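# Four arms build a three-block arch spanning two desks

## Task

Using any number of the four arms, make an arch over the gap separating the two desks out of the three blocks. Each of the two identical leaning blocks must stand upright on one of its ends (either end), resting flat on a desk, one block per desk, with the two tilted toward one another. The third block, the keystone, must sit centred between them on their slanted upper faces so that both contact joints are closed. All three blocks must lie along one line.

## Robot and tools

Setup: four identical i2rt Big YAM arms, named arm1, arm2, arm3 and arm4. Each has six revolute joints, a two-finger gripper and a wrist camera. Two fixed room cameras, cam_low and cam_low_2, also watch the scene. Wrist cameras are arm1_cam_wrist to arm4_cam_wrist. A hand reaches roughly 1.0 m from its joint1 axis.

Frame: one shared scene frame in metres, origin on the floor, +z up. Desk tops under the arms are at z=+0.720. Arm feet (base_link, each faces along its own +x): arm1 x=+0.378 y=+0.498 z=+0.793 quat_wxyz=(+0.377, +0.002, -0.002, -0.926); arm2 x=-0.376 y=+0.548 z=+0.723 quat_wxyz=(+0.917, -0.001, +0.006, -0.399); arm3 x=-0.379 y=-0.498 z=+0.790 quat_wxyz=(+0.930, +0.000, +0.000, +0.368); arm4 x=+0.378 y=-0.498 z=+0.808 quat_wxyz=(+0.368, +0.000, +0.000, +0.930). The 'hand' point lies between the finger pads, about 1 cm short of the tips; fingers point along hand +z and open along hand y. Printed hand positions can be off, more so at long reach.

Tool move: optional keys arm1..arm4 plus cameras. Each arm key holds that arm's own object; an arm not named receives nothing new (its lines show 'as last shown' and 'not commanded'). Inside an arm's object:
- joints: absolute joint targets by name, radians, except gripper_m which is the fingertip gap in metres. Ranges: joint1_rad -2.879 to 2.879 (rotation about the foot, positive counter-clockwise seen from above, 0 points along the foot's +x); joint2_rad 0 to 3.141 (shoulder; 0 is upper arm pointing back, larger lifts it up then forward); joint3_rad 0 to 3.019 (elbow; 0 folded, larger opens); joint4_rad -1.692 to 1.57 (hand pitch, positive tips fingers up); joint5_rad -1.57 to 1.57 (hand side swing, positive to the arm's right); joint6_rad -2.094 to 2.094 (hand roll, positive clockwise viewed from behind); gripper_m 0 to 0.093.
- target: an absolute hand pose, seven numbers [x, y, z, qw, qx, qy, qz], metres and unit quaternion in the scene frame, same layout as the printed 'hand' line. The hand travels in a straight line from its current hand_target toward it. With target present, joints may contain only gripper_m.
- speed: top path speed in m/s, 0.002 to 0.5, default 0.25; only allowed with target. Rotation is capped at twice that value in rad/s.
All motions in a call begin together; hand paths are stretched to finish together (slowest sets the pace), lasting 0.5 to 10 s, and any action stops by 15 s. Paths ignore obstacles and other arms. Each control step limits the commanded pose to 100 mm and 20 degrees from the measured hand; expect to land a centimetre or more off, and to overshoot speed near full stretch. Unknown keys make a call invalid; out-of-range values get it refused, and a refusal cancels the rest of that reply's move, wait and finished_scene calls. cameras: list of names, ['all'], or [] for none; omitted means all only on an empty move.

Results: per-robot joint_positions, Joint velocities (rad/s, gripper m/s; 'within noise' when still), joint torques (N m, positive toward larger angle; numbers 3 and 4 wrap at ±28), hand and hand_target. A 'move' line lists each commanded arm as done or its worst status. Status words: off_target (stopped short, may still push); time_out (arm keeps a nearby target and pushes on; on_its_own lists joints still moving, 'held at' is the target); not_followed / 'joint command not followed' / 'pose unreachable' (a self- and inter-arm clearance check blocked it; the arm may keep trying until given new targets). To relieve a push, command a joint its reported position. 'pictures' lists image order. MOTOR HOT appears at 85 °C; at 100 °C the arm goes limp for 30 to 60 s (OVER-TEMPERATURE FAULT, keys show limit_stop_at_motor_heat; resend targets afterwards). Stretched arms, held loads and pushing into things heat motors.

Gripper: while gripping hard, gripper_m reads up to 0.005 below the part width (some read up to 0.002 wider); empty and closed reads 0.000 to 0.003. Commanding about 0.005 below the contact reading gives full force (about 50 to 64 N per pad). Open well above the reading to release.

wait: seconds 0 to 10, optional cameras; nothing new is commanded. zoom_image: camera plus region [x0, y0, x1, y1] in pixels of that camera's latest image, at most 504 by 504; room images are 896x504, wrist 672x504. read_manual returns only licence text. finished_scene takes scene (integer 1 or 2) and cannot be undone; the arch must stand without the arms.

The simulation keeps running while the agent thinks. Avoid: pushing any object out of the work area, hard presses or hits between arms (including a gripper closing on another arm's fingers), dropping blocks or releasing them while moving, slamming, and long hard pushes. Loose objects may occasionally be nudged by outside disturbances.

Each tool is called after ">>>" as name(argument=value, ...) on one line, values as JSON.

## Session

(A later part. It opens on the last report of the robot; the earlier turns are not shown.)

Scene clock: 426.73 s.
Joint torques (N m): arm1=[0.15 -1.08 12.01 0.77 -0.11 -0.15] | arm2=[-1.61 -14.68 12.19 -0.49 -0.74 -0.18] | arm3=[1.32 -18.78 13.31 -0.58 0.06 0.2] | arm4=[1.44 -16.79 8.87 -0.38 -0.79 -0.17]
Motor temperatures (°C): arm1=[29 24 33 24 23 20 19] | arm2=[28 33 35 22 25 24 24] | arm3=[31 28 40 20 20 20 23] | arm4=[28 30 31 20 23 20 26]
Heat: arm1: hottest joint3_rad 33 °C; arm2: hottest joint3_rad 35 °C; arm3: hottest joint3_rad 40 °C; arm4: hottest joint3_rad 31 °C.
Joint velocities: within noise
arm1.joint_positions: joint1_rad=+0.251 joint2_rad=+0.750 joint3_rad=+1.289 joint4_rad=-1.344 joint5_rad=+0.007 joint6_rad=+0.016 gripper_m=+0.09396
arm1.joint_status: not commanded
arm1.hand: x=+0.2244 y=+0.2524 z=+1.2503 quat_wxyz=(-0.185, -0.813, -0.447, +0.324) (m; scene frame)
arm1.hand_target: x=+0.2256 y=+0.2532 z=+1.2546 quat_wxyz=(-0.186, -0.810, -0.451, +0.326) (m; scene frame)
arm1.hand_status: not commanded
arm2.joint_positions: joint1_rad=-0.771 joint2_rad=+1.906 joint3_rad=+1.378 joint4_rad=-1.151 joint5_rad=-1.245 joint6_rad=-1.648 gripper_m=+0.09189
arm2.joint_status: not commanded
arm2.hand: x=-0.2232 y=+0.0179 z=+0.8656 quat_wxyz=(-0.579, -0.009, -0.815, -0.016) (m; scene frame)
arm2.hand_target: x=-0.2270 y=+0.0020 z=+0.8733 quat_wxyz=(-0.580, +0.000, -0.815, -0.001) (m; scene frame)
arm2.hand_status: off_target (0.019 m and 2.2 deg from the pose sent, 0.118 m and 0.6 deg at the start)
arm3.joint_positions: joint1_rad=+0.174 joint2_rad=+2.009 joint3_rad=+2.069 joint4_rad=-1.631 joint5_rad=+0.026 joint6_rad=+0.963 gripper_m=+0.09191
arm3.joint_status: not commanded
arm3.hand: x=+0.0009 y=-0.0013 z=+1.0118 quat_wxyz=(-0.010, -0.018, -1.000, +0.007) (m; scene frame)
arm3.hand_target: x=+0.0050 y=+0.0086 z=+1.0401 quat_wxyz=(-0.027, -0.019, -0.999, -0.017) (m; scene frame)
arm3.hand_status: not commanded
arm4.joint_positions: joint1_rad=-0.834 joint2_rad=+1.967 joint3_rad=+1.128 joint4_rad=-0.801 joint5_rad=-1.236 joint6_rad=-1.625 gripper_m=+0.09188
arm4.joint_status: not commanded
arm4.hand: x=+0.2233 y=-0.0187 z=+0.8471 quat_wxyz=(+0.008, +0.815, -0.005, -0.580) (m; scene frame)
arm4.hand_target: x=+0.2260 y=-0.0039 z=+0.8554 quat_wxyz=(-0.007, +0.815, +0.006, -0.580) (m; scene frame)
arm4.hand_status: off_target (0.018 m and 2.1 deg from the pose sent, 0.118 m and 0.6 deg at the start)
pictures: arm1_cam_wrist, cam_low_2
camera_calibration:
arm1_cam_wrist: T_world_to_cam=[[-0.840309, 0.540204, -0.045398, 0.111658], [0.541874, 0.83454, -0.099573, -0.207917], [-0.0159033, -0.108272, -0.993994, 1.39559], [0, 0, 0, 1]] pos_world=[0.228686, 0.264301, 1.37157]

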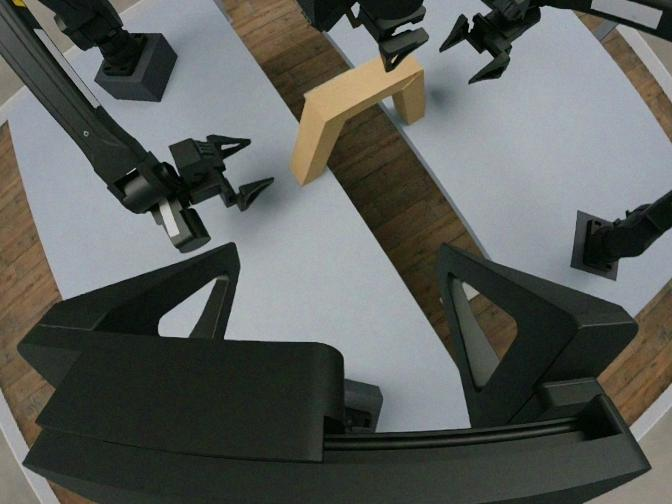

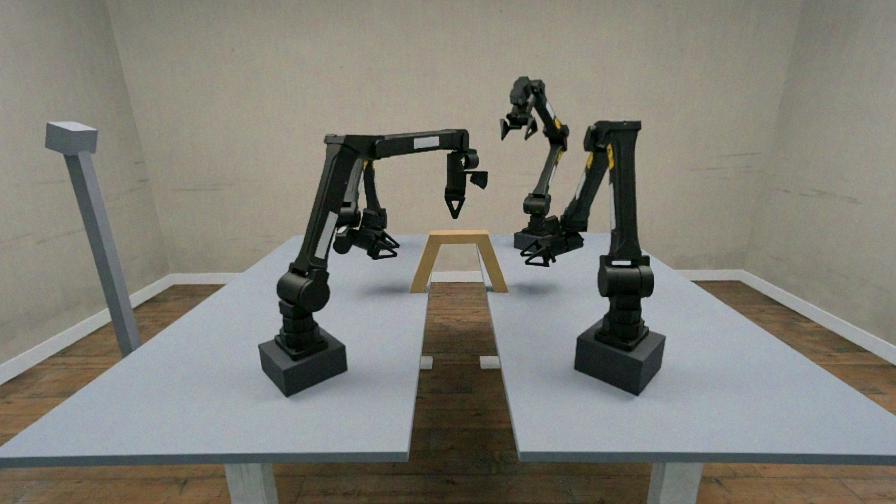

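>>> move(arm4={"target": [0.29, -0.14, 1.05, 0.0070, -0.8146, -0.0050, 0.580], "speed": 0.25}, arm2={"target": [-0.29, 0.14, 1.05, 0.580, 0.0, 0.8146, 0.0], "speed": 0.25}, arm3={"target": [-0.05, -0.15, 1.10, 0.0270, 0.0190, 0.9990, 0.0170], "speed": 0.2}, cameras=["cam_low_2"])

Scene clock: 434.80 s.
Joint torques (N m): arm1=[0.03 -1.38 12.05 0.8 -0.12 -0.17] | arm2=[-1.9 -9.23 8.25 -0.65 -0.48 -0.04] | arm3=[-0.21 -12.86 7.92 -0.42 -0.06 0.02] | arm4=[1.03 -11.52 9.11 -1.24 -0.49 -0.14]
Motor temperatures (°C): arm1=[29 24 33 24 23 20 19] | arm2=[28 33 35 22 25 24 24] | arm3=[31 28 40 20 20 20 23] | arm4=[28 30 31 20 23 20 26]
Heat: arm1: hottest joint3_rad 33 °C; arm2: hottest joint3_rad 35 °C; arm3: hottest joint3_rad 40 °C; arm4: hottest joint3_rad 31 °C.
move: arm2 off_target; arm3 done; arm4 done
Joint velocities: within noise
arm1: as last shown
arm2.joint_positions: joint1_rad=-0.934 joint2_rad=+1.438 joint3_rad=+1.304 joint4_rad=-1.674 joint5_rad=-1.216 joint6_rad=-1.898 gripper_m=+0.09189
arm2.joint_status: not commanded
arm2.hand: x=-0.2848 y=+0.1383 z=+1.0555 quat_wxyz=(-0.569, -0.009, -0.821, +0.048) (m; scene frame)
arm2.hand_target: x=-0.2893 y=+0.1391 z=+1.0497 quat_wxyz=(-0.568, -0.021, -0.822, +0.041) (m; scene frame)
arm2.hand_status: off_target (0.008 m and 5.8 deg from the pose sent, 0.231 m and 2.2 deg at the start; a joint's target at an end of its range on 36 of 62 steps)
arm3.joint_positions: joint1_rad=+0.082 joint2_rad=+1.565 joint3_rad=+1.681 joint4_rad=-1.619 joint5_rad=+0.022 joint6_rad=+0.882 gripper_m=+0.09191
arm3.joint_status: not commanded
arm3.hand: x=-0.0504 y=-0.1427 z=+1.0985 quat_wxyz=(-0.030, -0.024, -0.999, -0.018) (m; scene frame)
arm3.hand_target: x=-0.0501 y=-0.1498 z=+1.0998 quat_wxyz=(-0.027, -0.022, -0.999, -0.017) (m; scene frame)
arm3.hand_status: done (0.007 m and 0.7 deg from the pose sent, 0.180 m and 3.4 deg at the start)
arm4.joint_positions: joint1_rad=-1.011 joint2_rad=+1.449 joint3_rad=+1.028 joint4_rad=-1.610 joint5_rad=-1.187 joint6_rad=-2.062 gripper_m=+0.09188
arm4.joint_status: not commanded
arm4.hand: x=+0.2850 y=-0.1431 z=+1.0424 quat_wxyz=(-0.004, +0.817, -0.007, -0.576) (m; scene frame)
arm4.hand_target: x=+0.2895 y=-0.1393 z=+1.0498 quat_wxyz=(-0.014, +0.819, -0.002, -0.574) (m; scene frame)
arm4.hand_status: done (0.010 m and 1.5 deg from the pose sent, 0.246 m and 2.1 deg at the start; a joint's target at an end of its range on 27 of 62 steps)
pictures: cam_low_2

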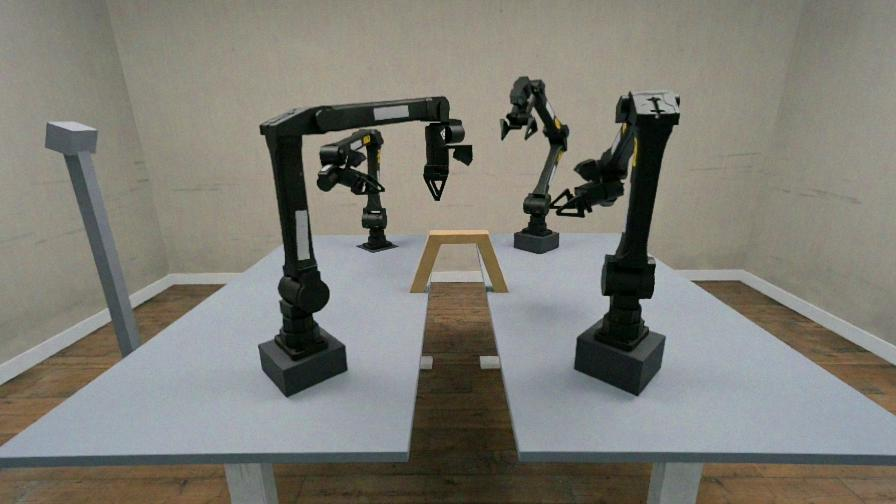

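>>> move(arm1={"target": [0.27, 0.12, 1.03, 0.0, -0.8146, 0.0, 0.580], "speed": 0.25}, arm3={"target": [-0.27, -0.12, 1.03, 0.580, 0.0, 0.8146, 0.0], "speed": 0.25}, cameras=["cam_low_2"])

>>> move(arm1={"target": [0.226, 0.0, 0.87, 0.0, -0.8146, 0.0, 0.580], "speed": 0.2}, arm3={"target": [-0.226, 0.0, 0.87, 0.580, 0.0, 0.8146, 0.0], "speed": 0.2}, cameras=["cam_low_2", "cam_low"])

>>> zoom_image(camera="cam_low_2", region=[340, 200, 420, 280])

>>> zoom_image(camera="cam_low_2", region=[500, 200, 580, 280])

>>> zoom_image(camera="cam_low", region=[420, 180, 510, 290])

Scene clock: 441.87 s.
Joint torques (N m): arm1=[0.97 -7.65 14.08 -1.09 0.32 0.05] | arm2=[-2.02 -9.17 8.35 -0.64 -0.48 0] | arm3=[1.61 -8.7 9.62 -1.18 0.74 0.32] | arm4=[0.97 -11.52 9.11 -1.18 -0.5 -0.17]
Motor temperatures (°C): arm1=[29 24 33 24 23 20 19] | arm2=[28 32 36 22 25 24 24] | arm3=[31 28 40 20 20 20 23] | arm4=[28 30 32 20 23 20 26]
Heat: arm1: hottest joint3_rad 33 °C; arm2: hottest joint3_rad 36 °C; arm3: hottest joint3_rad 40 °C; arm4: hottest joint3_rad 32 °C.
move: arm1 off_target; arm3 off_target
Joint velocities: within noise
arm1.joint_positions: joint1_rad=+0.934 joint2_rad=+1.484 joint3_rad=+1.025 joint4_rad=-1.542 joint5_rad=+1.216 joint6_rad=+1.984 gripper_m=+0.09397
arm1.joint_status: not commanded
arm1.hand: x=+0.2640 y=+0.1360 z=+1.0167 quat_wxyz=(+0.016, -0.813, -0.010, +0.583) (m; scene frame)
arm1.hand_target: x=+0.2701 y=+0.1200 z=+1.0299 quat_wxyz=(-0.003, -0.815, +0.000, +0.579) (m; scene frame)
arm1.hand_status: off_target (0.022 m and 2.2 deg from the pose sent, 0.261 m and 63.5 deg at the start)
arm2: as last shown
arm3.joint_positions: joint1_rad=+0.951 joint2_rad=+1.477 joint3_rad=+1.051 joint4_rad=-1.536 joint5_rad=+1.210 joint6_rad=+1.960 gripper_m=+0.09191
arm3.joint_status: not commanded
arm3.hand: x=-0.2648 y=-0.1297 z=+1.0218 quat_wxyz=(-0.580, +0.006, -0.815, +0.011) (m; scene frame)
arm3.hand_target: x=-0.2693 y=-0.1199 z=+1.0293 quat_wxyz=(-0.580, +0.001, -0.814, -0.001) (m; scene frame)
arm3.hand_status: off_target (0.014 m and 1.4 deg from the pose sent, 0.231 m and 67.5 deg at the start)
arm4.joint_positions: joint1_rad=-1.011 joint2_rad=+1.449 joint3_rad=+1.028 joint4_rad=-1.610 joint5_rad=-1.187 joint6_rad=-2.064 gripper_m=+0.09188
arm4.joint_status: not commanded
arm4.hand: x=+0.2850 y=-0.1431 z=+1.0424 quat_wxyz=(-0.005, +0.817, -0.006, -0.576) (m; scene frame)
arm4.hand_target: x=+0.2895 y=-0.1393 z=+1.0498 quat_wxyz=(-0.015, +0.819, -0.001, -0.574) (m; scene frame)
arm4.hand_status: not commanded
pictures: cam_low_2

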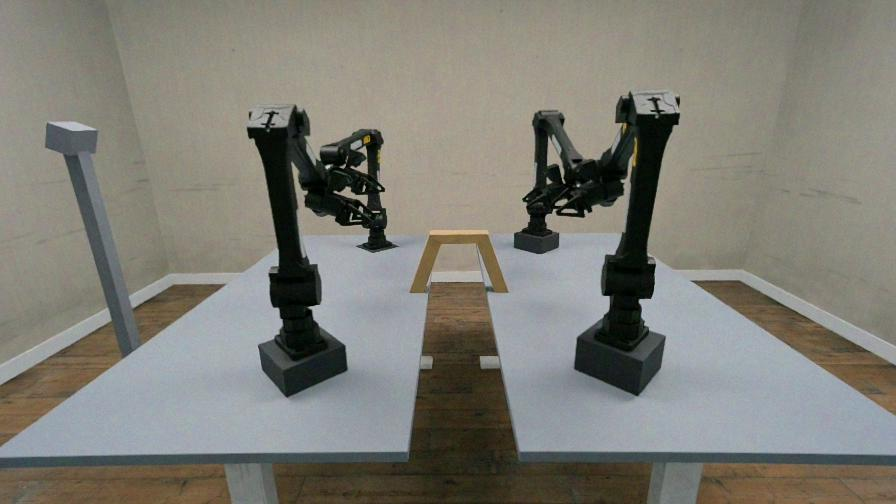

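Scene clock: 444.10 s.
Joint torques (N m): arm1=[-0.91 -12.81 11.4 0.09 0.71 -0.15] | arm2=[-1.9 -9.29 8.27 -0.65 -0.5 -0.03] | arm3=[-0.32 -14.27 9.22 -0.25 0.78 0.04] | arm4=[0.97 -11.58 9.09 -1.18 -0.5 -0.17]
Motor temperatures (°C): arm1=[29 24 33 24 23 20 19] | arm2=[28 32 36 22 25 24 24] | arm3=[31 28 40 20 20 20 23] | arm4=[28 29 32 20 23 20 26]
Heat: arm1: hottest joint3_rad 33 °C; arm2: hottest joint3_rad 36 °C; arm3: hottest joint3_rad 40 °C; arm4: hottest joint3_rad 32 °C.
move: arm1 off_target; arm3 off_target
Joint velocities: within noise
arm1.joint_positions: joint1_rad=+0.832 joint2_rad=+1.930 joint3_rad=+1.152 joint4_rad=-0.922 joint5_rad=+1.237 joint6_rad=+1.649 gripper_m=+0.09397
arm1.joint_status: not commanded
arm1.hand: x=+0.2319 y=+0.0183 z=+0.8580 quat_wxyz=(+0.018, -0.815, -0.019, +0.579) (m; scene frame)
arm1.hand_target: x=+0.2260 y=+0.0016 z=+0.8709 quat_wxyz=(+0.002, -0.814, -0.002, +0.580) (m; scene frame)
arm1.hand_status: off_target (0.023 m and 3.0 deg from the pose sent, 0.204 m and 2.2 deg at the start)
arm2, arm4: as last shown
arm3.joint_positions: joint1_rad=+0.852 joint2_rad=+1.923 joint3_rad=+1.155 joint4_rad=-0.924 joint5_rad=+1.234 joint6_rad=+1.649 gripper_m=+0.09191
arm3.joint_status: not commanded
arm3.hand: x=-0.2321 y=-0.0179 z=+0.8574 quat_wxyz=(-0.579, +0.017, -0.815, +0.017) (m; scene frame)
arm3.hand_target: x=-0.2260 y=-0.0019 z=+0.8707 quat_wxyz=(-0.580, +0.002, -0.814, +0.003) (m; scene frame)
arm3.hand_status: off_target (0.023 m and 2.8 deg from the pose sent, 0.203 m and 1.4 deg at the start)
pictures: cam_low, cam_low_2

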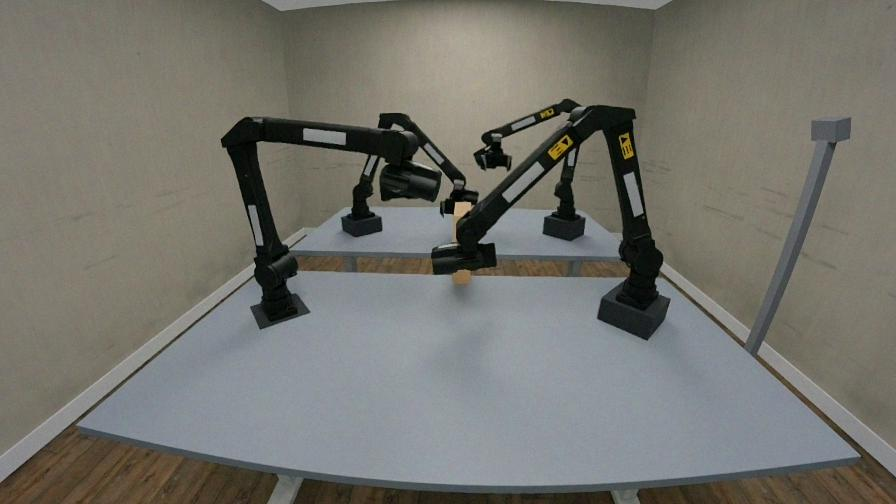

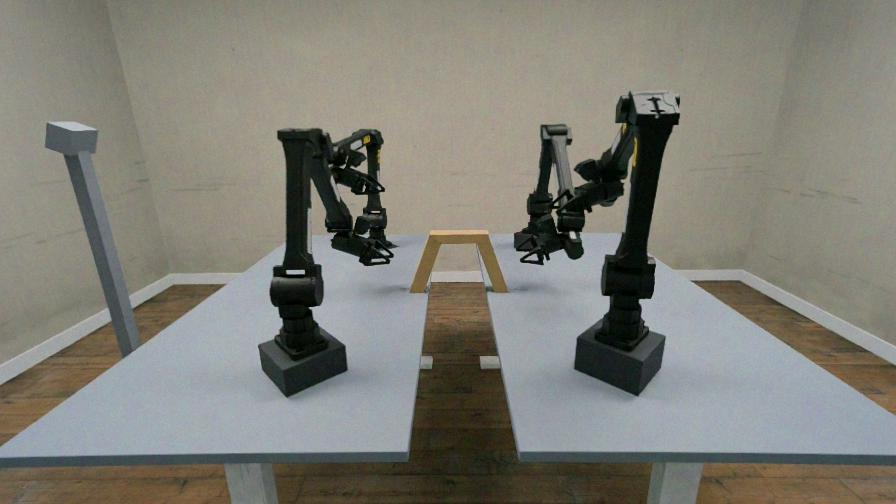

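Scaled by 6.300 from the camera's 896x504 image, which has a finer 1280x720 frame.

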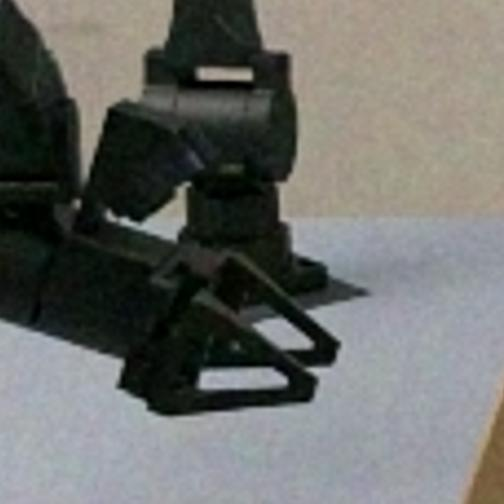

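Scaled by 6.300 from the camera's 896x504 image, which has a finer 1280x720 frame.

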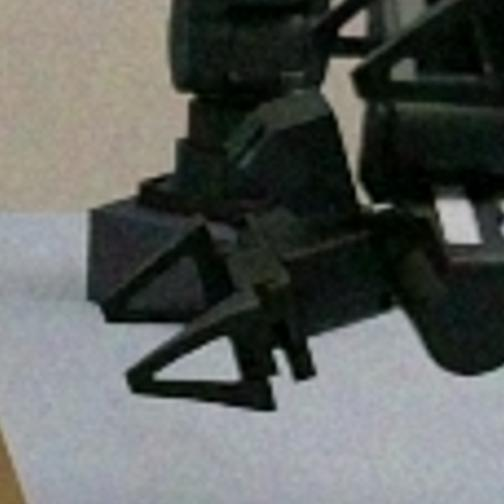

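Scaled by 4.582 from the camera's 896x504 image, which has a finer 1280x720 frame.

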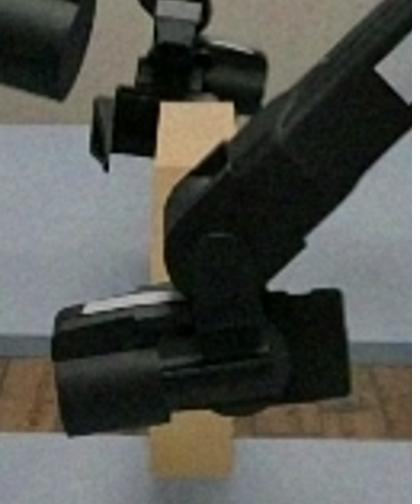

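>>> finished_scene(scene=1)

The scene is finished: the task was done.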